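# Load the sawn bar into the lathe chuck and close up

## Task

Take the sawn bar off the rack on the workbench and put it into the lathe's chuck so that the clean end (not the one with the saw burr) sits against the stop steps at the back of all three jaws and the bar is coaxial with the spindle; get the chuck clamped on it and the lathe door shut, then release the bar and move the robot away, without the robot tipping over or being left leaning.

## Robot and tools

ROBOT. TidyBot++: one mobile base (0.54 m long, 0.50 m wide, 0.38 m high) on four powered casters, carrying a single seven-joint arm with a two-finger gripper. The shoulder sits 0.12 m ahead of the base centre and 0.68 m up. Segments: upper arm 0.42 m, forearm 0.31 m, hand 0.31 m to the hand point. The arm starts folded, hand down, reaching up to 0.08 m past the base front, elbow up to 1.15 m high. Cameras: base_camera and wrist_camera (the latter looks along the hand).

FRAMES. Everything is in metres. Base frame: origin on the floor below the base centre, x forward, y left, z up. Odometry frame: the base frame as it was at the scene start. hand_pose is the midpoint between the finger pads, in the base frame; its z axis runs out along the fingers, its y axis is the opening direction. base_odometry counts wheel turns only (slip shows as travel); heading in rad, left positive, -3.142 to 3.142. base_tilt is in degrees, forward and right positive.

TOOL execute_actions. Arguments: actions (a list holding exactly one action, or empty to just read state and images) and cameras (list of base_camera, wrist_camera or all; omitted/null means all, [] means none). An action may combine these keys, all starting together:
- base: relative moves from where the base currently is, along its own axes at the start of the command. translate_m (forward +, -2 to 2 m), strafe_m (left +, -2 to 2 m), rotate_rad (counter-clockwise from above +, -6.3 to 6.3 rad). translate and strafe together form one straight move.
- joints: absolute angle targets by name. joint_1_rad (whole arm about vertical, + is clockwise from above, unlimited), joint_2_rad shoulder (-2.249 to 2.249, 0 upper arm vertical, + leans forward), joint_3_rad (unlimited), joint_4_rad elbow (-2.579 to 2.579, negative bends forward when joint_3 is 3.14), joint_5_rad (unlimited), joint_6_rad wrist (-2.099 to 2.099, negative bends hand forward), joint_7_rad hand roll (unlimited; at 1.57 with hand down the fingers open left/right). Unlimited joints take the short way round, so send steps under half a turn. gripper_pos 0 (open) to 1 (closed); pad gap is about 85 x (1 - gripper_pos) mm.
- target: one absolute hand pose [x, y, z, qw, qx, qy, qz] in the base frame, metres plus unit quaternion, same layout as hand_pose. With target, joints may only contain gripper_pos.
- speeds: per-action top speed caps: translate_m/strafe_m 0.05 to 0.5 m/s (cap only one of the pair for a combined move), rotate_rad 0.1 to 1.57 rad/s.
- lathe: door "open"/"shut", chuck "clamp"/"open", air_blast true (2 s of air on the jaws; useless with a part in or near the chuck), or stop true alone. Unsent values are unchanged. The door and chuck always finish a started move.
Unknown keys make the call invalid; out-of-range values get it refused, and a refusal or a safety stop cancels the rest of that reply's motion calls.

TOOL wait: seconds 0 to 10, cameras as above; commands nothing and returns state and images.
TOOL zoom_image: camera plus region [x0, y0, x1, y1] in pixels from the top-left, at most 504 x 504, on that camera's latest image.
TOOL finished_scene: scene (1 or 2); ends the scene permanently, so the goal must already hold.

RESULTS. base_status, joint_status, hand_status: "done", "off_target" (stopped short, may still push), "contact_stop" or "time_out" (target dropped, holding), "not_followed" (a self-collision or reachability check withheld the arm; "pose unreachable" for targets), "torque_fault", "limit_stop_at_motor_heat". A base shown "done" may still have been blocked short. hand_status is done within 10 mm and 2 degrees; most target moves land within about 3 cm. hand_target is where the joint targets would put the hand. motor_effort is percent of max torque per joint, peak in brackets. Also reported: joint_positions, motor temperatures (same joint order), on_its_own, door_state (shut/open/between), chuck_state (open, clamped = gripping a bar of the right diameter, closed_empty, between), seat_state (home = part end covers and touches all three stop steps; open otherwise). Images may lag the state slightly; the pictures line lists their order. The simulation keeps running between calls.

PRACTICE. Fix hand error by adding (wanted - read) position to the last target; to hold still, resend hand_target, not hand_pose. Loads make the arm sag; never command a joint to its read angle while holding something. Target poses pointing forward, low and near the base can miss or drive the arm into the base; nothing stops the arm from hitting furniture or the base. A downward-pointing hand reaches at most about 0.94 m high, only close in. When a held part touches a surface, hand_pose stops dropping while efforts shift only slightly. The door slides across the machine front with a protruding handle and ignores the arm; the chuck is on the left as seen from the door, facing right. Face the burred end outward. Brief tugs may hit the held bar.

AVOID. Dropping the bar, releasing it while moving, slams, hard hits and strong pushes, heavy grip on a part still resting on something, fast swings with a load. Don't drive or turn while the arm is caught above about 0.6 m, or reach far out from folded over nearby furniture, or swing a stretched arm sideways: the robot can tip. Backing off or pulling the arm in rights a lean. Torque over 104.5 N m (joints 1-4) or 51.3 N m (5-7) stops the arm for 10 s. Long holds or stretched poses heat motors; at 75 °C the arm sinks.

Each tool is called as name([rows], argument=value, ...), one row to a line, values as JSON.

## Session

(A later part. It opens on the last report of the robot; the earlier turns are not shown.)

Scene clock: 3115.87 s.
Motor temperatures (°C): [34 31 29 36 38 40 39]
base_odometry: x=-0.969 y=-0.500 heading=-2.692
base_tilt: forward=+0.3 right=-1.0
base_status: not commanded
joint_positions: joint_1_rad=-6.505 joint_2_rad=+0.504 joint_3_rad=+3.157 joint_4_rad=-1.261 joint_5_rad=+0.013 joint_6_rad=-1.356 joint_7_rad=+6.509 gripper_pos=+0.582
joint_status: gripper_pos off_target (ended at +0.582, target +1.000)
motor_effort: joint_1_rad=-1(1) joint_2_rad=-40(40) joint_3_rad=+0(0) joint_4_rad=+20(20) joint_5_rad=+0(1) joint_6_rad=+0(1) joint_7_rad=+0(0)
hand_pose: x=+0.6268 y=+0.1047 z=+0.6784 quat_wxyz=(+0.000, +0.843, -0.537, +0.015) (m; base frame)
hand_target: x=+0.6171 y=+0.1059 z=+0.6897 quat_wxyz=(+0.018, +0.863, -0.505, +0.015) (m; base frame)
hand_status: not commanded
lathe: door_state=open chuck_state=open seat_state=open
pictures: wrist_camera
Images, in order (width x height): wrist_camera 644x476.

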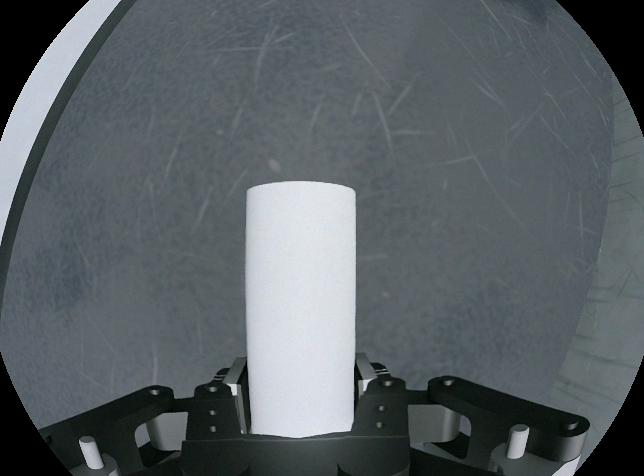

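execute_actions([
  {"joints": {"joint_2_rad": 0.417, "joint_4_rad": -0.970, "joint_6_rad": -1.779}},
], cameras=[])

execute_actions([
  {"joints": {"joint_1_rad": -6.278, "joint_7_rad": -3.10}},
], cameras=["wrist_camera"])

Scene clock: 3136.13 s.
Motor temperatures (°C): [34 31 29 36 38 40 39]
base_odometry: x=-0.969 y=-0.500 heading=-2.692
base_tilt: forward=+0.3 right=-1.0
base_status: not commanded
joint_positions: joint_1_rad=-6.505 joint_2_rad=+0.423 joint_3_rad=+3.157 joint_4_rad=-0.990 joint_5_rad=+0.013 joint_6_rad=-1.715 joint_7_rad=+6.509 gripper_pos=+0.582
joint_status: all done
motor_effort: joint_1_rad=-1(1) joint_2_rad=-36(42) joint_3_rad=+0(0) joint_4_rad=+20(22) joint_5_rad=+0(1) joint_6_rad=+0(1) joint_7_rad=+0(1)
hand_pose: x=+0.5966 y=+0.0987 z=+0.8038 quat_wxyz=(+0.002, +0.842, -0.539, +0.012) (m; base frame)
hand_target: x=+0.5808 y=+0.0976 z=+0.8130 quat_wxyz=(+0.025, +0.859, -0.512, +0.007) (m; base frame)
hand_status: not commanded
lathe: door_state=open chuck_state=open seat_state=open
pictures: none
No camera images: "cameras" was empty.

Scene clock: 3139.37 s.
Motor temperatures (°C): [34 31 29 36 38 40 39]
base_odometry: x=-0.969 y=-0.500 heading=-2.692
base_tilt: forward=+0.3 right=-1.0
base_status: not commanded
joint_positions: joint_1_rad=-6.294 joint_2_rad=+0.423 joint_3_rad=+3.157 joint_4_rad=-0.990 joint_5_rad=+0.013 joint_6_rad=-1.719 joint_7_rad=+9.422 gripper_pos=+0.582
joint_status: all done
motor_effort: joint_1_rad=-1(3) joint_2_rad=-37(38) joint_3_rad=+0(1) joint_4_rad=+19(21) joint_5_rad=+0(1) joint_6_rad=+0(1) joint_7_rad=+0(2)
hand_pose: x=+0.6053 y=-0.0033 z=+0.8038 quat_wxyz=(+0.010, +0.710, +0.704, -0.003) (m; base frame)
hand_target: x=+0.5907 y=-0.0168 z=+0.8130 quat_wxyz=(+0.007, +0.699, +0.715, -0.025) (m; base frame)
hand_status: not commanded
lathe: door_state=open chuck_state=open seat_state=open
pictures: wrist_camera
Images, in order (width x height): wrist_camera 644x476.

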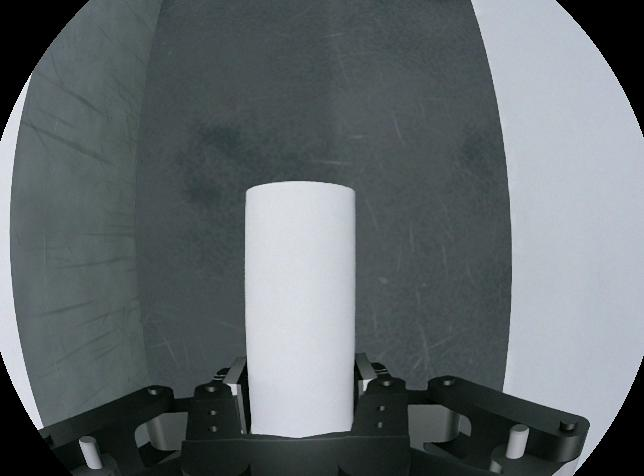

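execute_actions([
  {"joints": {"joint_2_rad": -0.042, "joint_4_rad": -1.518, "joint_6_rad": -0.924}},
], cameras=[])

execute_actions([
  {"joints": {"joint_2_rad": -0.304, "joint_4_rad": -1.957, "joint_6_rad": 0.103}},
], cameras=["wrist_camera"])

Scene clock: 3155.73 s.
Motor temperatures (°C): [34 31 29 36 38 40 39]
base_odometry: x=-0.969 y=-0.500 heading=-2.692
base_tilt: forward=+0.3 right=-1.0
base_status: not commanded
joint_positions: joint_1_rad=-6.294 joint_2_rad=-0.019 joint_3_rad=+3.157 joint_4_rad=-1.521 joint_5_rad=+0.013 joint_6_rad=-0.999 joint_7_rad=+9.422 gripper_pos=+0.582
joint_status: all done
motor_effort: joint_1_rad=-1(1) joint_2_rad=-24(38) joint_3_rad=+0(0) joint_4_rad=+25(25) joint_5_rad=-1(2) joint_6_rad=+8(8) joint_7_rad=+0(1)
hand_pose: x=+0.6108 y=-0.0041 z=+0.8748 quat_wxyz=(+0.227, +0.672, +0.670, +0.218) (m; base frame)
hand_target: x=+0.6245 y=-0.0152 z=+0.9026 quat_wxyz=(+0.278, +0.644, +0.673, +0.234) (m; base frame)
hand_status: not commanded
lathe: door_state=open chuck_state=open seat_state=open
pictures: none
No camera images: "cameras" was empty.

Scene clock: 3157.80 s.
Motor temperatures (°C): [34 31 29 36 38 40 39]
base_odometry: x=-0.969 y=-0.500 heading=-2.692
base_tilt: forward=+0.3 right=-1.0
base_status: not commanded
joint_positions: joint_1_rad=-6.294 joint_2_rad=-0.278 joint_3_rad=+3.157 joint_4_rad=-1.965 joint_5_rad=+0.013 joint_6_rad=+0.020 joint_7_rad=+9.423 gripper_pos=+0.582
joint_status: all done
motor_effort: joint_1_rad=-1(1) joint_2_rad=-16(25) joint_3_rad=+0(0) joint_4_rad=+28(28) joint_5_rad=-1(2) joint_6_rad=+12(13) joint_7_rad=+0(1)
hand_pose: x=+0.6258 y=-0.0018 z=+1.0202 quat_wxyz=(+0.478, +0.522, +0.524, +0.473) (m; base frame)
hand_target: x=+0.6176 y=-0.0030 z=+1.0639 quat_wxyz=(+0.528, +0.475, +0.514, +0.482) (m; base frame)
hand_status: not commanded
lathe: door_state=open chuck_state=open seat_state=open
pictures: wrist_camera
Images, in order (width x height): wrist_camera 644x476.

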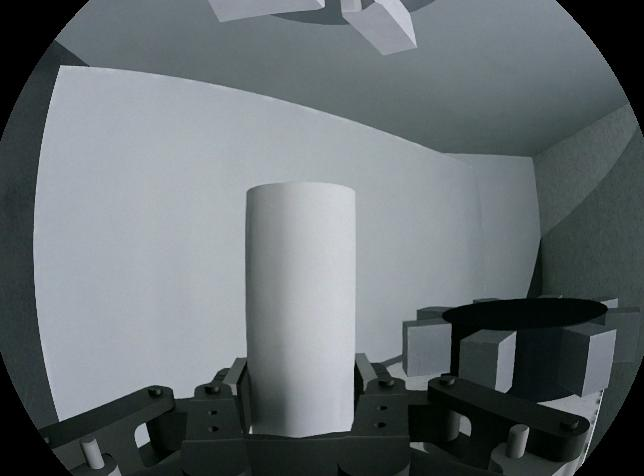

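execute_actions([
  {"joints": {"joint_2_rad": -0.21, "joint_4_rad": -1.912, "joint_6_rad": 0.213}},
], cameras=["wrist_camera"])

Scene clock: 3177.97 s.
Motor temperatures (°C): [34 31 29 36 38 40 39]
base_odometry: x=-0.969 y=-0.500 heading=-2.692
base_tilt: forward=+0.3 right=-1.0
base_status: not commanded
joint_positions: joint_1_rad=-6.294 joint_2_rad=-0.205 joint_3_rad=+3.157 joint_4_rad=-1.942 joint_5_rad=+0.013 joint_6_rad=+0.134 joint_7_rad=+9.423 gripper_pos=+0.582
joint_status: all done
motor_effort: joint_1_rad=-1(1) joint_2_rad=-19(21) joint_3_rad=+0(1) joint_4_rad=+28(29) joint_5_rad=+0(1) joint_6_rad=+13(14) joint_7_rad=+0(1)
hand_pose: x=+0.6546 y=-0.0012 z=+1.0319 quat_wxyz=(+0.494, +0.506, +0.510, +0.489) (m; base frame)
hand_target: x=+0.6533 y=-0.0017 z=+1.0776 quat_wxyz=(+0.542, +0.459, +0.499, +0.497) (m; base frame)
hand_status: not commanded
lathe: door_state=open chuck_state=open seat_state=open
pictures: wrist_camera
Images, in order (width x height): wrist_camera 644x476.

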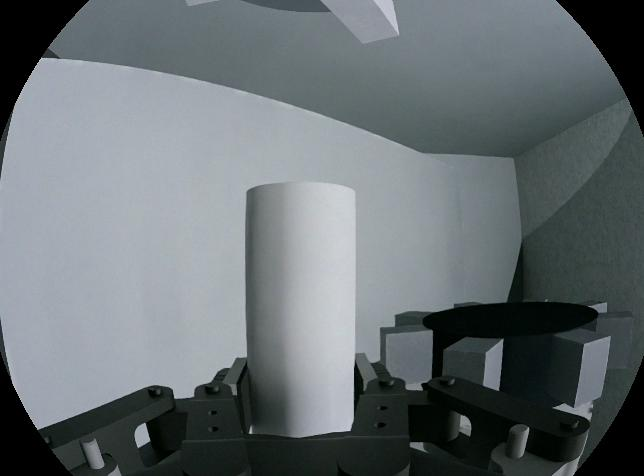

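execute_actions([
  {"joints": {"joint_2_rad": -0.250, "joint_4_rad": -1.902, "joint_6_rad": 0.213}},
], cameras=[])

Scene clock: 3183.07 s.
Motor temperatures (°C): [34 31 29 36 38 40 39]
base_odometry: x=-0.969 y=-0.500 heading=-2.692
base_tilt: forward=+0.3 right=-1.0
base_status: not commanded
joint_positions: joint_1_rad=-6.294 joint_2_rad=-0.225 joint_3_rad=+3.157 joint_4_rad=-1.936 joint_5_rad=+0.013 joint_6_rad=+0.137 joint_7_rad=+9.423 gripper_pos=+0.582
joint_status: all done
motor_effort: joint_1_rad=-1(1) joint_2_rad=-18(22) joint_3_rad=+0(0) joint_4_rad=+28(29) joint_5_rad=+0(2) joint_6_rad=+13(14) joint_7_rad=+0(1)
hand_pose: x=+0.6477 y=-0.0013 z=+1.0472 quat_wxyz=(+0.502, +0.499, +0.502, +0.497) (m; base frame)
hand_target: x=+0.6369 y=-0.0017 z=+1.1048 quat_wxyz=(+0.554, +0.446, +0.485, +0.508) (m; base frame)
hand_status: not commanded
lathe: door_state=open chuck_state=open seat_state=open
pictures: none
No camera images: "cameras" was empty.

execute_actions([
  {"joints": {"joint_2_rad": -0.257, "joint_4_rad": -1.902, "joint_6_rad": 0.213}, "base": {"strafe_m": 0.16}, "speeds": {"strafe_m": 0.3}},
], cameras=["wrist_camera"])

Scene clock: 3188.47 s.
Motor temperatures (°C): [34 31 29 36 38 41 39]
base_odometry: x=-0.900 y=-0.644 heading=-2.693
base_tilt: forward=+0.3 right=-1.1
base_status: done
joint_positions: joint_1_rad=-6.289 joint_2_rad=-0.230 joint_3_rad=+3.149 joint_4_rad=-1.936 joint_5_rad=+0.013 joint_6_rad=+0.138 joint_7_rad=+9.423 gripper_pos=+0.582
joint_status: all done
motor_effort: joint_1_rad=-1(2) joint_2_rad=-17(20) joint_3_rad=+0(3) joint_4_rad=+28(29) joint_5_rad=-1(2) joint_6_rad=+13(13) joint_7_rad=+0(1)
hand_pose: x=+0.6461 y=+0.0010 z=+1.0498 quat_wxyz=(+0.503, +0.497, +0.502, +0.498) (m; base frame)
hand_target: x=+0.6339 y=-0.0016 z=+1.1084 quat_wxyz=(+0.556, +0.444, +0.483, +0.510) (m; base frame)
hand_status: not commanded
lathe: door_state=open chuck_state=open seat_state=open
pictures: wrist_camera
Images, in order (width x height): wrist_camera 644x476.

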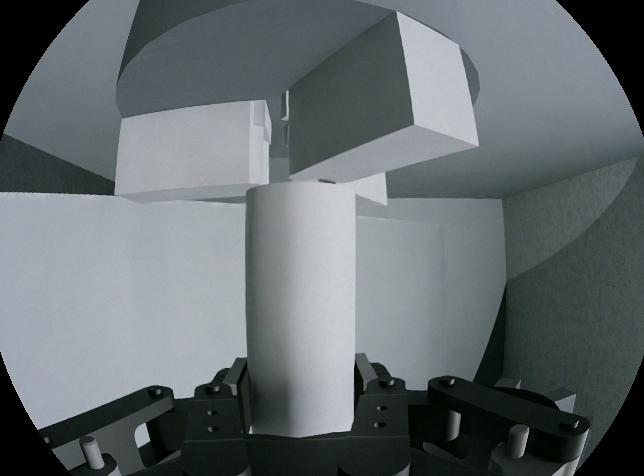

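zoom_image(camera="wrist_camera", region=[230, 80, 400, 220])

Scaled by 2.965.

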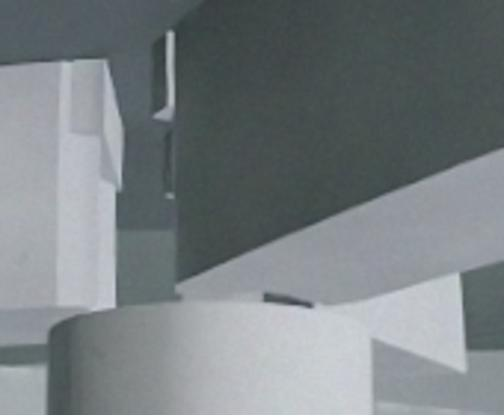

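execute_actions([
  {"base": {"strafe_m": -0.02}, "speeds": {"strafe_m": 0.2}},
], cameras=["wrist_camera"])

zoom_image(camera="wrist_camera", region=[230, 80, 400, 220])

Scene clock: 3202.30 s.
Motor temperatures (°C): [34 31 29 36 38 41 39]
base_odometry: x=-0.908 y=-0.626 heading=-2.693
base_tilt: forward=+0.3 right=-1.1
base_status: done
joint_positions: joint_1_rad=-6.284 joint_2_rad=-0.230 joint_3_rad=+3.150 joint_4_rad=-1.936 joint_5_rad=+0.013 joint_6_rad=+0.138 joint_7_rad=+9.423 gripper_pos=+0.582
joint_status: not commanded
motor_effort: joint_1_rad=-1(3) joint_2_rad=-18(20) joint_3_rad=+0(4) joint_4_rad=+28(29) joint_5_rad=+0(2) joint_6_rad=+13(13) joint_7_rad=+0(1)
hand_pose: x=+0.6461 y=-0.0030 z=+1.0499 quat_wxyz=(+0.505, +0.499, +0.500, +0.497) (m; base frame)
hand_target: x=+0.6339 y=-0.0016 z=+1.1084 quat_wxyz=(+0.556, +0.444, +0.483, +0.510) (m; base frame)
hand_status: not commanded
lathe: door_state=open chuck_state=open seat_state=open
pictures: wrist_camera
Images, in order (width x height): wrist_camera 644x476.

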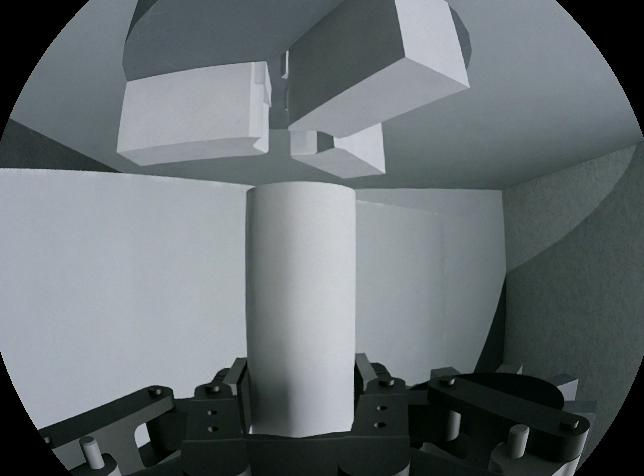

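Scaled by 2.965.

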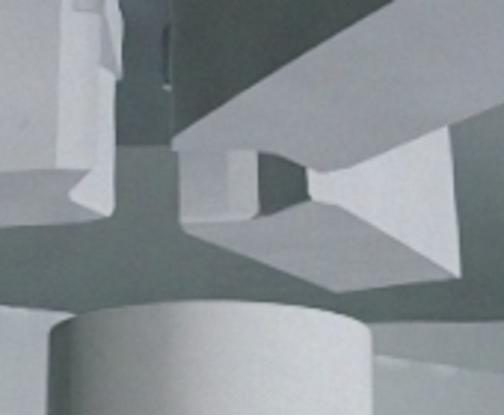

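execute_actions([
  {"base": {"translate_m": 0.04}, "speeds": {"translate_m": 0.2}},
], cameras=["wrist_camera"])

zoom_image(camera="wrist_camera", region=[230, 60, 400, 220])

Scene clock: 3224.50 s.
Motor temperatures (°C): [34 31 29 36 38 41 39]
base_odometry: x=-0.944 y=-0.643 heading=-2.692
base_tilt: forward=+0.3 right=-1.0
base_status: done
joint_positions: joint_1_rad=-6.284 joint_2_rad=-0.235 joint_3_rad=+3.150 joint_4_rad=-1.935 joint_5_rad=+0.013 joint_6_rad=+0.138 joint_7_rad=+9.423 gripper_pos=+0.582
joint_status: not commanded
motor_effort: joint_1_rad=-1(1) joint_2_rad=-19(22) joint_3_rad=+0(1) joint_4_rad=+28(29) joint_5_rad=-1(2) joint_6_rad=+13(14) joint_7_rad=-1(1)
hand_pose: x=+0.6441 y=-0.0030 z=+1.0536 quat_wxyz=(+0.506, +0.497, +0.498, +0.498) (m; base frame)
hand_target: x=+0.6339 y=-0.0016 z=+1.1084 quat_wxyz=(+0.556, +0.444, +0.483, +0.510) (m; base frame)
hand_status: not commanded
lathe: door_state=open chuck_state=open seat_state=open
pictures: wrist_camera
Images, in order (width x height): wrist_camera 644x476.

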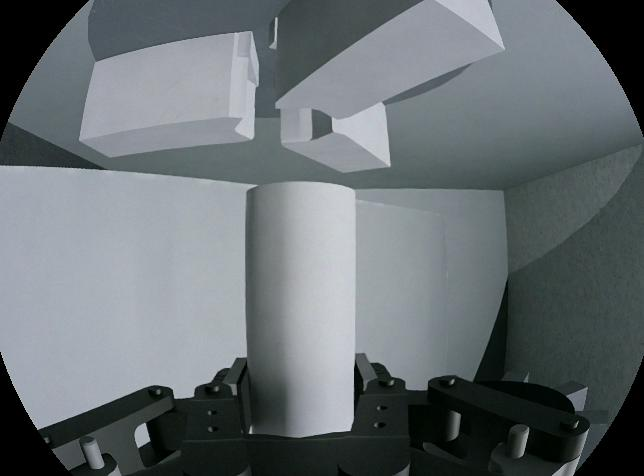

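Scaled by 2.965.

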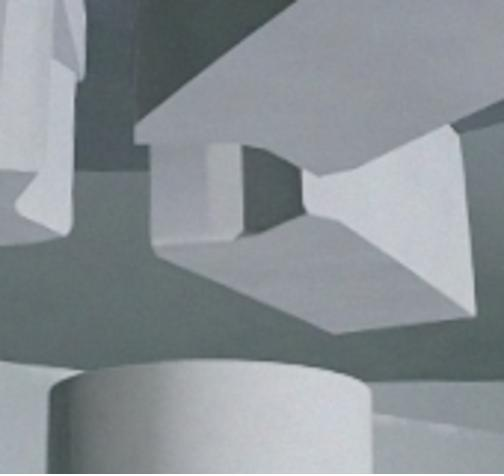

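execute_actions([
  {"base": {"translate_m": -0.02}, "speeds": {"translate_m": 0.1}},
], cameras=["wrist_camera"])

zoom_image(camera="wrist_camera", region=[230, 60, 400, 220])

Scene clock: 3301.60 s.
Motor temperatures (°C): [34 30 29 37 38 41 39]
base_odometry: x=-0.926 y=-0.635 heading=-2.692
base_tilt: forward=+0.3 right=-1.0
base_status: done
joint_positions: joint_1_rad=-6.284 joint_2_rad=-0.246 joint_3_rad=+3.150 joint_4_rad=-1.933 joint_5_rad=+0.013 joint_6_rad=+0.139 joint_7_rad=+9.424 gripper_pos=+0.582
joint_status: not commanded
motor_effort: joint_1_rad=-1(2) joint_2_rad=-17(23) joint_3_rad=+0(1) joint_4_rad=+28(29) joint_5_rad=-1(2) joint_6_rad=+13(13) joint_7_rad=+0(1)
hand_pose: x=+0.6399 y=-0.0030 z=+1.0608 quat_wxyz=(+0.510, +0.493, +0.495, +0.502) (m; base frame)
hand_target: x=+0.6339 y=-0.0016 z=+1.1084 quat_wxyz=(+0.556, +0.444, +0.483, +0.510) (m; base frame)
hand_status: not commanded
lathe: door_state=open chuck_state=open seat_state=open
pictures: wrist_camera
Images, in order (width x height): wrist_camera 644x476.

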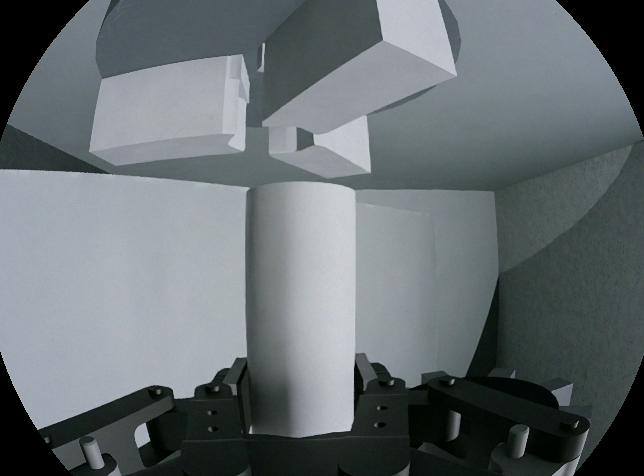

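Scaled by 2.965.

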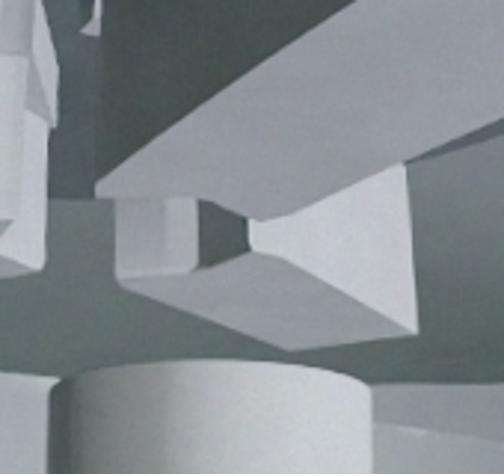

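execute_actions([
  {"base": {"translate_m": -0.05}, "speeds": {"translate_m": 0.1}},
], cameras=["wrist_camera"])

zoom_image(camera="wrist_camera", region=[230, 60, 400, 220])

Scene clock: 3335.43 s.
Motor temperatures (°C): [34 30 29 37 38 41 39]
base_odometry: x=-0.881 y=-0.613 heading=-2.693
base_tilt: forward=+0.3 right=-1.0
base_status: done
joint_positions: joint_1_rad=-6.284 joint_2_rad=-0.245 joint_3_rad=+3.150 joint_4_rad=-1.933 joint_5_rad=+0.013 joint_6_rad=+0.139 joint_7_rad=+9.424 gripper_pos=+0.582
joint_status: not commanded
motor_effort: joint_1_rad=-1(1) joint_2_rad=-17(21) joint_3_rad=+0(1) joint_4_rad=+28(29) joint_5_rad=-1(2) joint_6_rad=+13(13) joint_7_rad=+0(1)
hand_pose: x=+0.6403 y=-0.0030 z=+1.0603 quat_wxyz=(+0.510, +0.493, +0.495, +0.502) (m; base frame)
hand_target: x=+0.6339 y=-0.0016 z=+1.1084 quat_wxyz=(+0.556, +0.444, +0.483, +0.510) (m; base frame)
hand_status: not commanded
lathe: door_state=open chuck_state=open seat_state=open
pictures: wrist_camera
Images, in order (width x height): wrist_camera 644x476.

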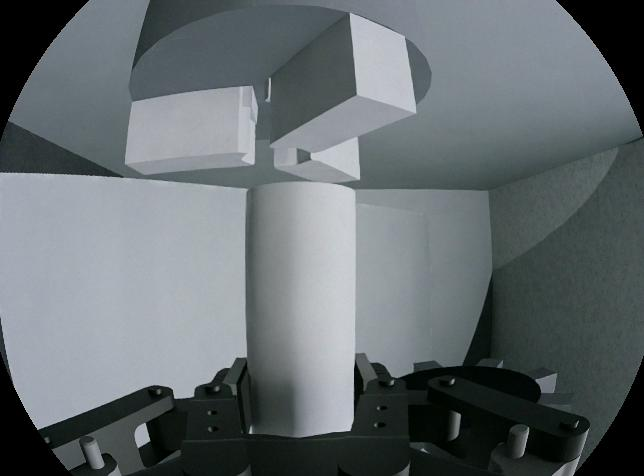

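Scaled by 2.965.

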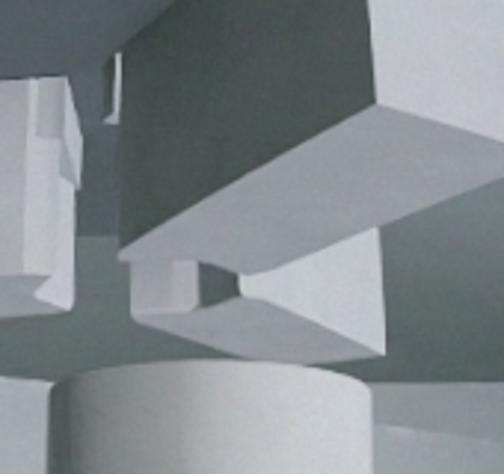

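execute_actions([
  {"joints": {"joint_2_rad": -0.135, "joint_4_rad": -1.839, "joint_6_rad": 0.232}},
], cameras=[])

Scene clock: 3384.30 s.
Motor temperatures (°C): [34 30 29 37 38 41 39]
base_odometry: x=-0.881 y=-0.613 heading=-2.693
base_tilt: forward=+0.3 right=-1.0
base_status: not commanded
joint_positions: joint_1_rad=-6.284 joint_2_rad=-0.126 joint_3_rad=+3.150 joint_4_rad=-1.873 joint_5_rad=+0.013 joint_6_rad=+0.155 joint_7_rad=+9.424 gripper_pos=+0.582
joint_status: all done
motor_effort: joint_1_rad=-1(1) joint_2_rad=-22(25) joint_3_rad=+0(0) joint_4_rad=+28(29) joint_5_rad=-1(1) joint_6_rad=+12(14) joint_7_rad=+0(1)
hand_pose: x=+0.6870 y=-0.0030 z=+1.0378 quat_wxyz=(+0.499, +0.504, +0.506, +0.491) (m; base frame)
hand_target: x=+0.6838 y=-0.0017 z=+1.0876 quat_wxyz=(+0.546, +0.454, +0.495, +0.501) (m; base frame)
hand_status: not commanded
lathe: door_state=open chuck_state=open seat_state=open
pictures: none
No camera images: "cameras" was empty.

execute_actions([
  {"joints": {"joint_2_rad": -0.163, "joint_4_rad": -1.839, "joint_6_rad": 0.232}, "base": {"translate_m": 0.056}, "speeds": {"translate_m": 0.2}},
], cameras=["wrist_camera"])

Scene clock: 3391.83 s.
Motor temperatures (°C): [34 30 29 37 38 41 39]
base_odometry: x=-0.932 y=-0.637 heading=-2.692
base_tilt: forward=+0.3 right=-1.0
base_status: done
joint_positions: joint_1_rad=-6.284 joint_2_rad=-0.144 joint_3_rad=+3.150 joint_4_rad=-1.868 joint_5_rad=+0.013 joint_6_rad=+0.158 joint_7_rad=+9.424 gripper_pos=+0.582
joint_status: all done
motor_effort: joint_1_rad=-1(2) joint_2_rad=-22(26) joint_3_rad=+0(2) joint_4_rad=+28(29) joint_5_rad=+0(1) joint_6_rad=+12(14) joint_7_rad=+0(1)
hand_pose: x=+0.6807 y=-0.0030 z=+1.0515 quat_wxyz=(+0.505, +0.498, +0.500, +0.497) (m; base frame)
hand_target: x=+0.6722 y=-0.0016 z=+1.1032 quat_wxyz=(+0.553, +0.447, +0.487, +0.507) (m; base frame)
hand_status: not commanded
lathe: door_state=open chuck_state=open seat_state=open
pictures: wrist_camera
Images, in order (width x height): wrist_camera 644x476.

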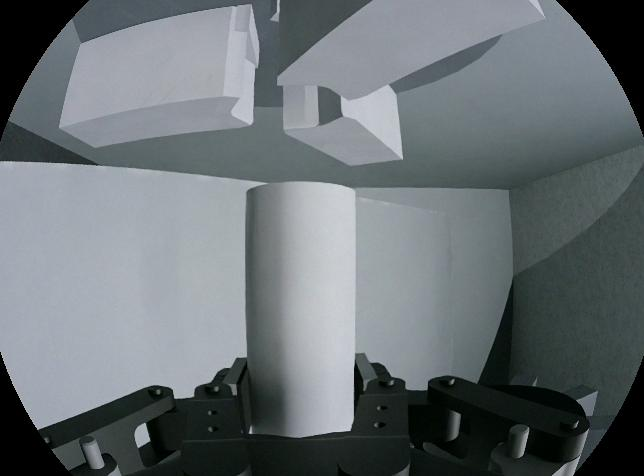

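execute_actions([
  {"base": {"strafe_m": 0.02}, "speeds": {"strafe_m": 0.1}},
], cameras=["wrist_camera"])

zoom_image(camera="wrist_camera", region=[210, 40, 410, 230])

Scene clock: 3397.07 s.
Motor temperatures (°C): [34 30 29 37 38 41 39]
base_odometry: x=-0.923 y=-0.656 heading=-2.692
base_tilt: forward=+0.3 right=-1.1
base_status: done
joint_positions: joint_1_rad=-6.284 joint_2_rad=-0.144 joint_3_rad=+3.147 joint_4_rad=-1.868 joint_5_rad=+0.013 joint_6_rad=+0.158 joint_7_rad=+9.424 gripper_pos=+0.582
joint_status: not commanded
motor_effort: joint_1_rad=-1(3) joint_2_rad=-21(24) joint_3_rad=+0(3) joint_4_rad=+28(29) joint_5_rad=-1(2) joint_6_rad=+13(13) joint_7_rad=+0(1)
hand_pose: x=+0.6807 y=-0.0013 z=+1.0515 quat_wxyz=(+0.505, +0.497, +0.501, +0.498) (m; base frame)
hand_target: x=+0.6722 y=-0.0016 z=+1.1032 quat_wxyz=(+0.553, +0.447, +0.487, +0.507) (m; base frame)
hand_status: not commanded
lathe: door_state=open chuck_state=open seat_state=open
pictures: wrist_camera
Images, in order (width x height): wrist_camera 644x476.

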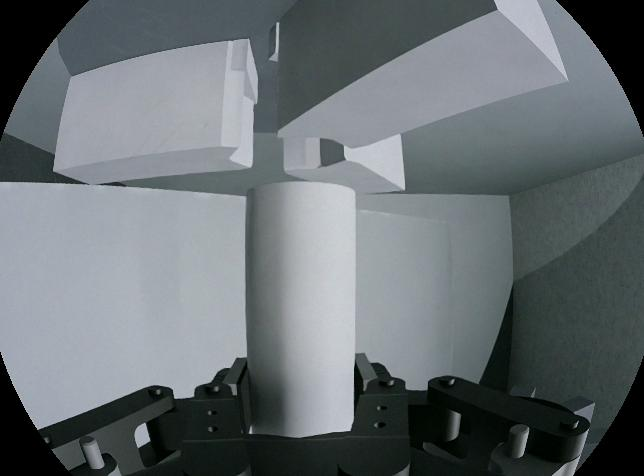

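Scaled by 2.520.

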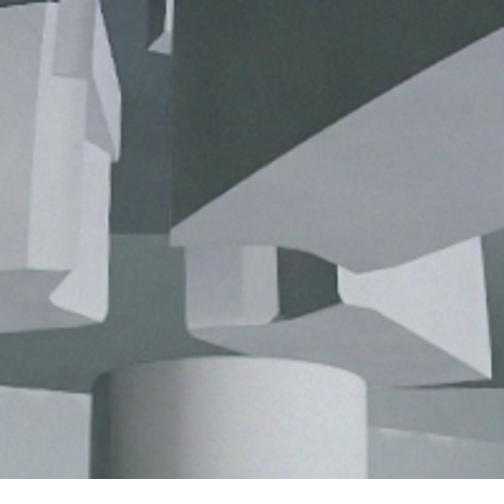

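execute_actions([
  {"base": {"strafe_m": 0.01}, "speeds": {"strafe_m": 0.05}},
], cameras=["wrist_camera"])

zoom_image(camera="wrist_camera", region=[210, 60, 410, 250])

Scene clock: 3436.03 s.
Motor temperatures (°C): [34 30 29 37 38 41 39]
base_odometry: x=-0.919 y=-0.665 heading=-2.693
base_tilt: forward=+0.3 right=-1.1
base_status: done
joint_positions: joint_1_rad=-6.283 joint_2_rad=-0.144 joint_3_rad=+3.147 joint_4_rad=-1.868 joint_5_rad=+0.013 joint_6_rad=+0.158 joint_7_rad=+9.424 gripper_pos=+0.582
joint_status: not commanded
motor_effort: joint_1_rad=-1(3) joint_2_rad=-21(24) joint_3_rad=+0(3) joint_4_rad=+28(29) joint_5_rad=-1(2) joint_6_rad=+13(13) joint_7_rad=+0(0)
hand_pose: x=+0.6807 y=-0.0010 z=+1.0515 quat_wxyz=(+0.505, +0.497, +0.501, +0.498) (m; base frame)
hand_target: x=+0.6722 y=-0.0016 z=+1.1032 quat_wxyz=(+0.553, +0.447, +0.487, +0.507) (m; base frame)
hand_status: not commanded
lathe: door_state=open chuck_state=open seat_state=open
pictures: wrist_camera
Images, in order (width x height): wrist_camera 644x476.

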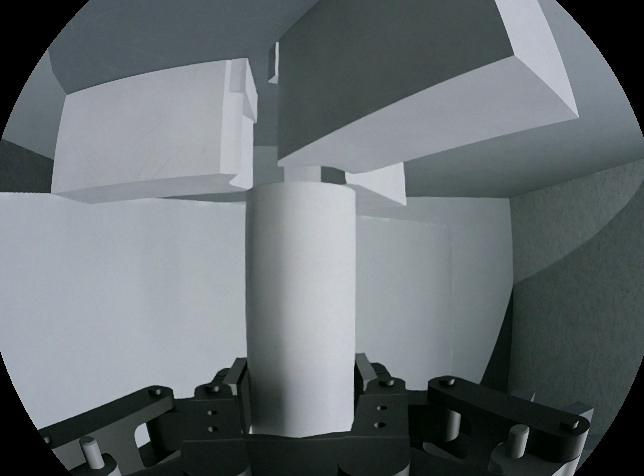

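Scaled by 2.520.

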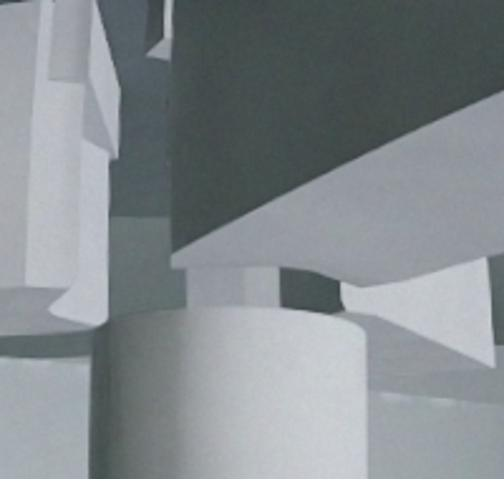

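execute_actions(actions=[], cameras=["wrist_camera"])

zoom_image(camera="wrist_camera", region=[200, 20, 600, 320])

Scene clock: 3457.20 s.
Motor temperatures (°C): [34 30 29 37 38 41 39]
base_odometry: x=-0.919 y=-0.665 heading=-2.693
base_tilt: forward=+0.3 right=-1.1
base_status: done
joint_positions: joint_1_rad=-6.283 joint_2_rad=-0.144 joint_3_rad=+3.147 joint_4_rad=-1.868 joint_5_rad=+0.013 joint_6_rad=+0.158 joint_7_rad=+9.424 gripper_pos=+0.582
joint_status: not commanded
motor_effort: joint_1_rad=-1(3) joint_2_rad=-22(24) joint_3_rad=+0(3) joint_4_rad=+28(29) joint_5_rad=-1(2) joint_6_rad=+13(13) joint_7_rad=+0(0)
hand_pose: x=+0.6807 y=-0.0010 z=+1.0515 quat_wxyz=(+0.505, +0.497, +0.501, +0.498) (m; base frame)
hand_target: x=+0.6722 y=-0.0016 z=+1.1032 quat_wxyz=(+0.553, +0.447, +0.487, +0.507) (m; base frame)
hand_status: not commanded
lathe: door_state=open chuck_state=open seat_state=open
pictures: wrist_camera
Images, in order (width x height): wrist_camera 644x476.

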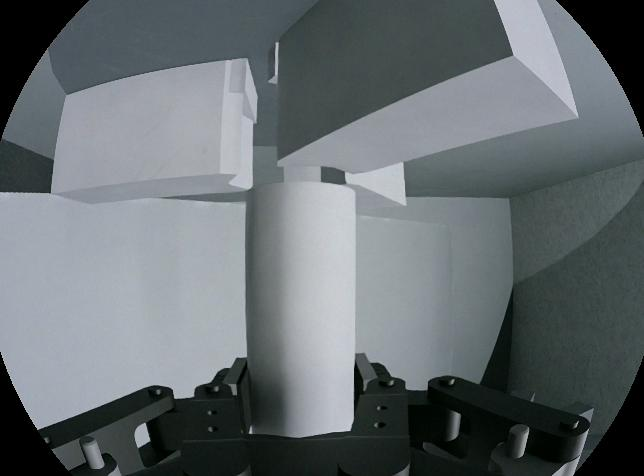

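Scaled by 1.260.

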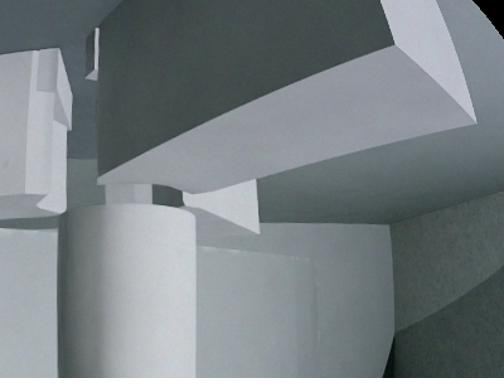

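zoom_image(camera="wrist_camera", region=[210, 40, 430, 220])

Scaled by 2.291.

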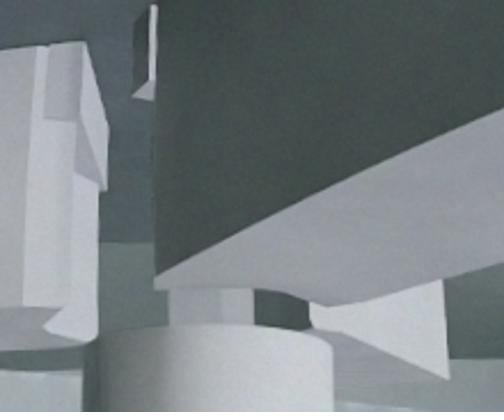

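zoom_image(camera="wrist_camera", region=[230, 140, 330, 210])

zoom_image(camera="wrist_camera", region=[320, 140, 420, 210])

Scaled by 5.040.

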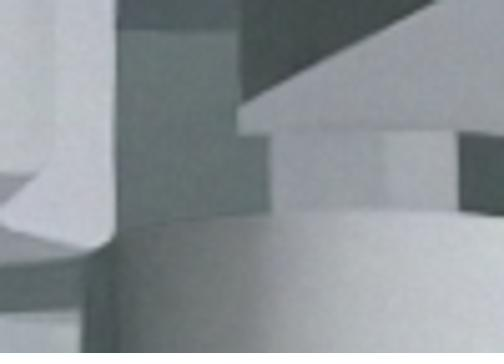

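Scaled by 5.040.

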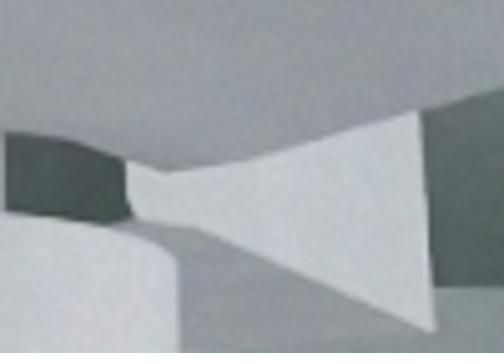

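zoom_image(camera="wrist_camera", region=[0, 0, 300, 260])

zoom_image(camera="wrist_camera", region=[340, 140, 640, 400])

Scaled by 1.680.

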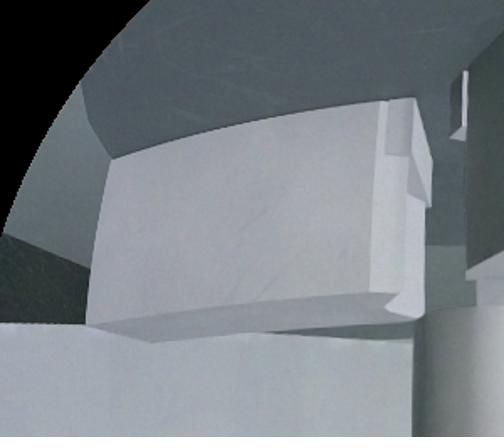

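Scaled by 1.680.

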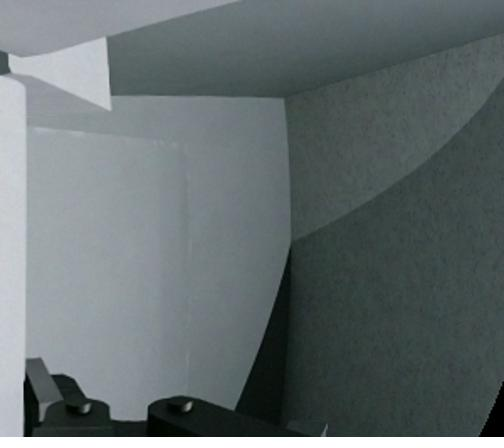

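zoom_image(camera="wrist_camera", region=[236, 180, 261, 440])

zoom_image(camera="wrist_camera", region=[343, 180, 368, 440])

Scaled by 1.938.

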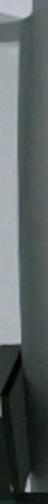

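Scaled by 1.938.

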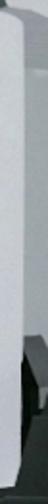

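zoom_image(camera="wrist_camera", region=[230, 180, 270, 220])

zoom_image(camera="wrist_camera", region=[340, 180, 380, 220])

zoom_image(camera="wrist_camera", region=[230, 310, 270, 350])

zoom_image(camera="wrist_camera", region=[340, 310, 380, 350])

Scaled by 12.600.

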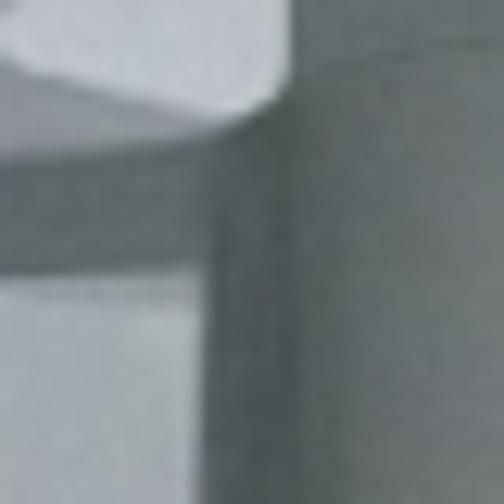

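Scaled by 12.600.

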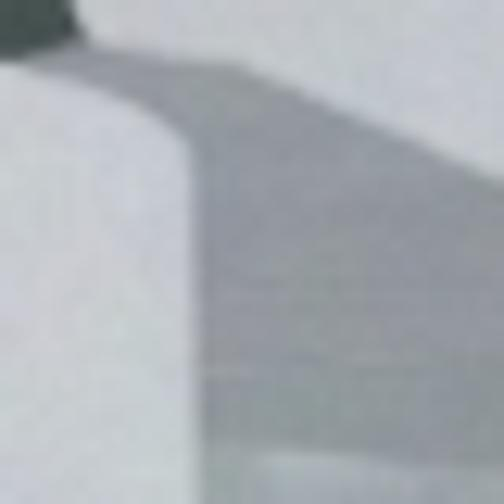

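Scaled by 12.600.

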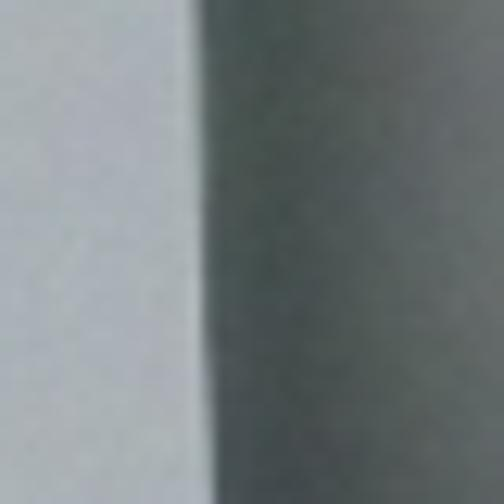

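Scaled by 12.600.

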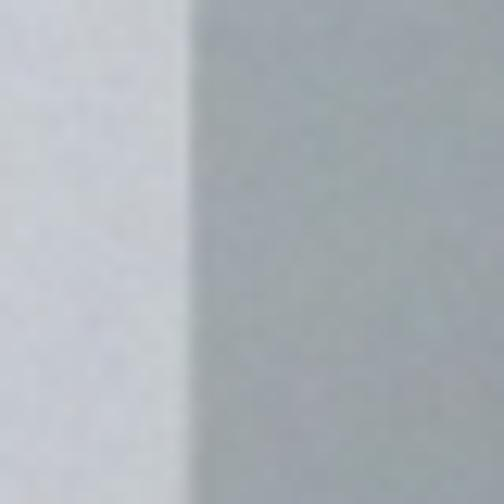

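zoom_image(camera="wrist_camera", region=[205, 90, 265, 150])

zoom_image(camera="wrist_camera", region=[205, 150, 265, 210])

zoom_image(camera="wrist_camera", region=[265, 140, 365, 200])

Scaled by 8.400.

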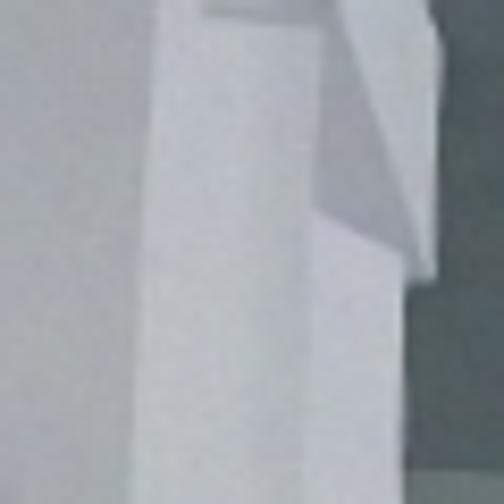

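Scaled by 8.400.

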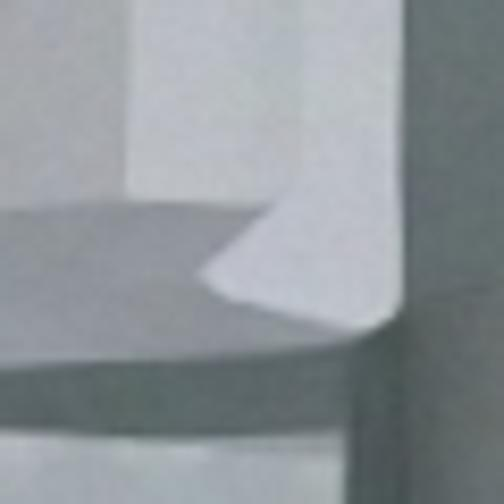

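Scaled by 5.040.

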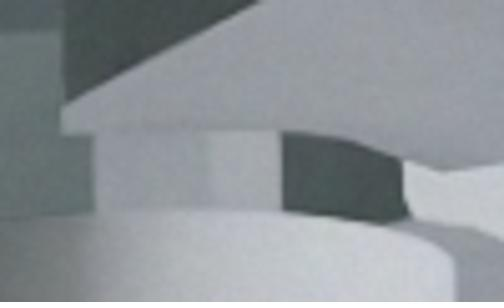

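execute_actions([
  {"joints": {"joint_7_rad": -3.075}},
], cameras=["wrist_camera"])

zoom_image(camera="wrist_camera", region=[205, 150, 265, 210])

zoom_image(camera="wrist_camera", region=[265, 140, 365, 200])

Scene clock: 3493.67 s.
Motor temperatures (°C): [34 30 29 37 38 41 39]
base_odometry: x=-0.919 y=-0.665 heading=-2.693
base_tilt: forward=+0.3 right=-1.0
base_status: not commanded
joint_positions: joint_1_rad=-6.283 joint_2_rad=-0.144 joint_3_rad=+3.147 joint_4_rad=-1.868 joint_5_rad=+0.013 joint_6_rad=+0.158 joint_7_rad=+9.453 gripper_pos=+0.582
joint_status: all done
motor_effort: joint_1_rad=+0(1) joint_2_rad=-22(22) joint_3_rad=+0(0) joint_4_rad=+28(28) joint_5_rad=+0(2) joint_6_rad=+12(13) joint_7_rad=+0(1)
hand_pose: x=+0.6807 y=-0.0010 z=+1.0515 quat_wxyz=(+0.512, +0.489, +0.508, +0.490) (m; base frame)
hand_target: x=+0.6722 y=-0.0016 z=+1.1032 quat_wxyz=(+0.559, +0.441, +0.493, +0.500) (m; base frame)
hand_status: not commanded
lathe: door_state=open chuck_state=open seat_state=open
pictures: wrist_camera
Images, in order (width x height): wrist_camera 644x476.

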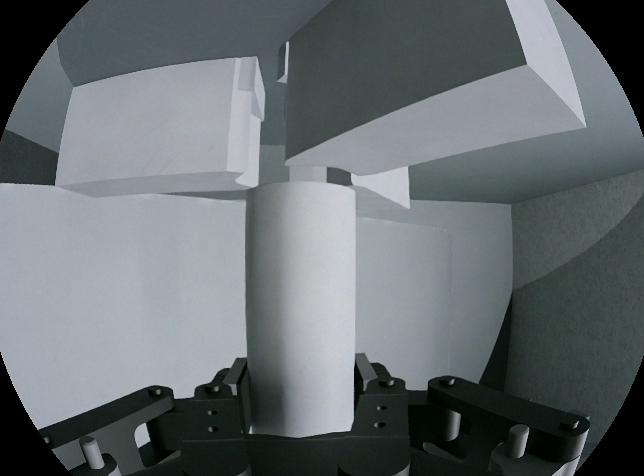

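Scaled by 8.400.

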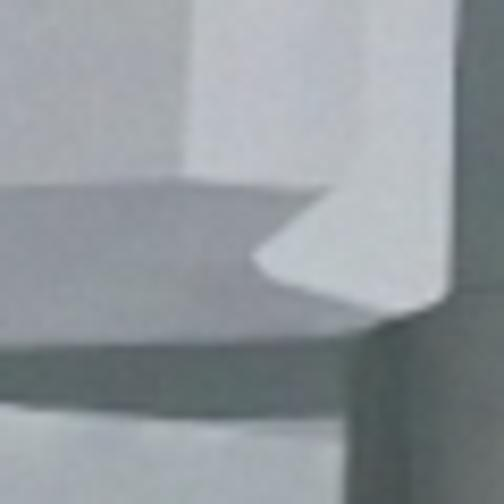

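Scaled by 5.040.

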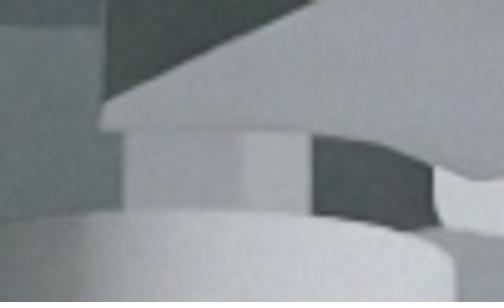

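execute_actions([
  {"base": {"strafe_m": -0.012}, "speeds": {"strafe_m": 0.05}},
], cameras=["wrist_camera"])

zoom_image(camera="wrist_camera", region=[205, 160, 265, 220])

zoom_image(camera="wrist_camera", region=[265, 150, 365, 210])

Scene clock: 3522.57 s.
Motor temperatures (°C): [34 30 29 37 38 41 39]
base_odometry: x=-0.924 y=-0.654 heading=-2.693
base_tilt: forward=+0.3 right=-1.1
base_status: done
joint_positions: joint_1_rad=-6.282 joint_2_rad=-0.144 joint_3_rad=+3.147 joint_4_rad=-1.868 joint_5_rad=+0.013 joint_6_rad=+0.159 joint_7_rad=+9.453 gripper_pos=+0.582
joint_status: not commanded
motor_effort: joint_1_rad=-1(2) joint_2_rad=-22(24) joint_3_rad=+0(3) joint_4_rad=+28(29) joint_5_rad=-1(1) joint_6_rad=+13(13) joint_7_rad=+0(1)
hand_pose: x=+0.6807 y=-0.0016 z=+1.0515 quat_wxyz=(+0.512, +0.490, +0.508, +0.490) (m; base frame)
hand_target: x=+0.6722 y=-0.0016 z=+1.1032 quat_wxyz=(+0.559, +0.441, +0.493, +0.500) (m; base frame)
hand_status: not commanded
lathe: door_state=open chuck_state=open seat_state=open
pictures: wrist_camera
Images, in order (width x height): wrist_camera 644x476.

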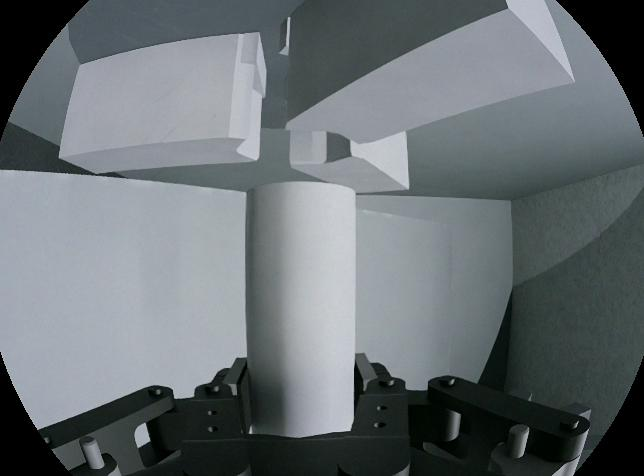

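Scaled by 8.400.

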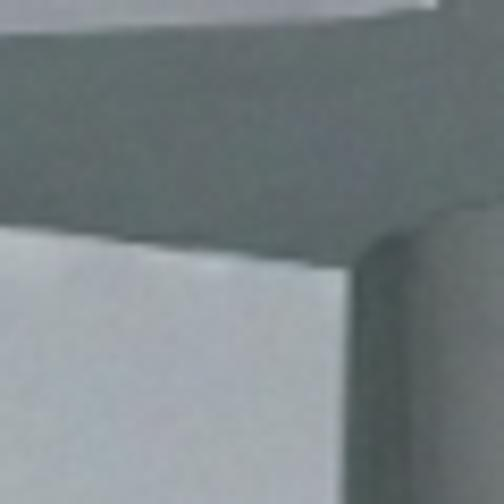

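Scaled by 5.040.

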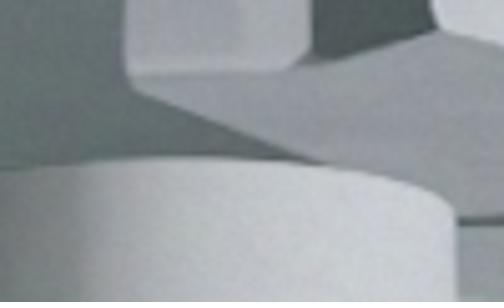

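zoom_image(camera="wrist_camera", region=[215, 110, 275, 170])

zoom_image(camera="wrist_camera", region=[275, 110, 335, 170])

zoom_image(camera="wrist_camera", region=[320, 120, 380, 180])

zoom_image(camera="wrist_camera", region=[360, 120, 460, 220])

Scaled by 8.400.

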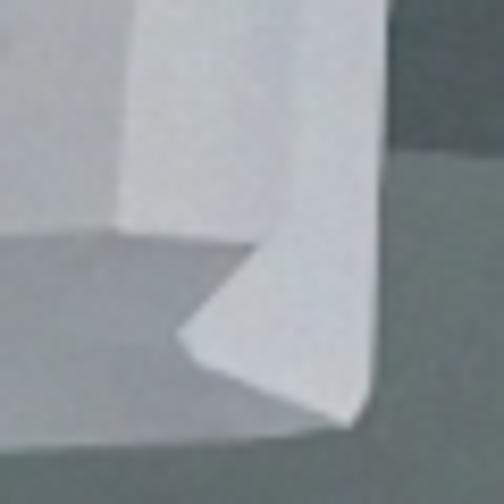

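Scaled by 8.400.

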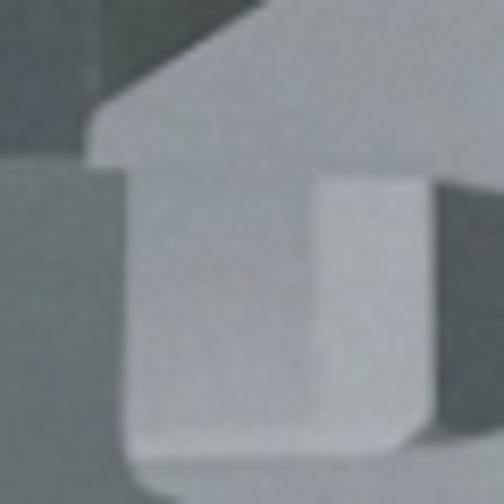

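Scaled by 8.400.

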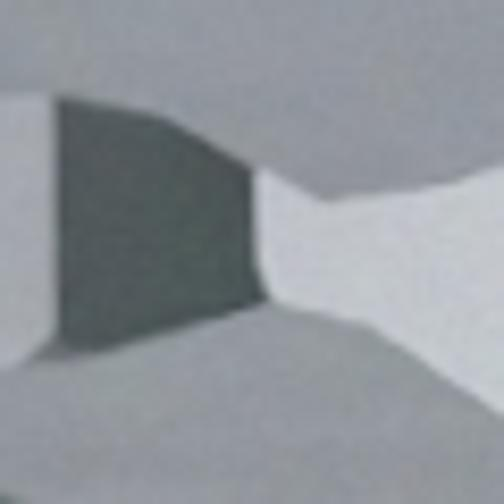

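Scaled by 5.040.

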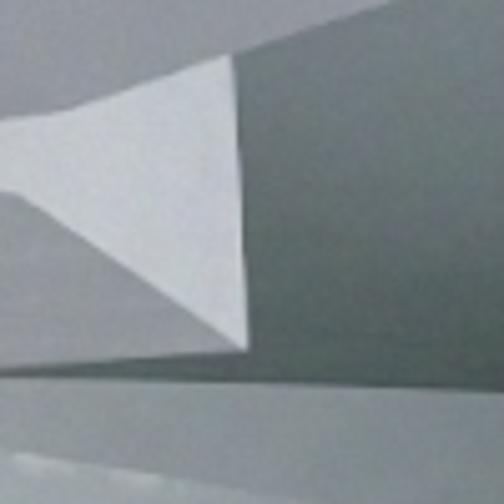

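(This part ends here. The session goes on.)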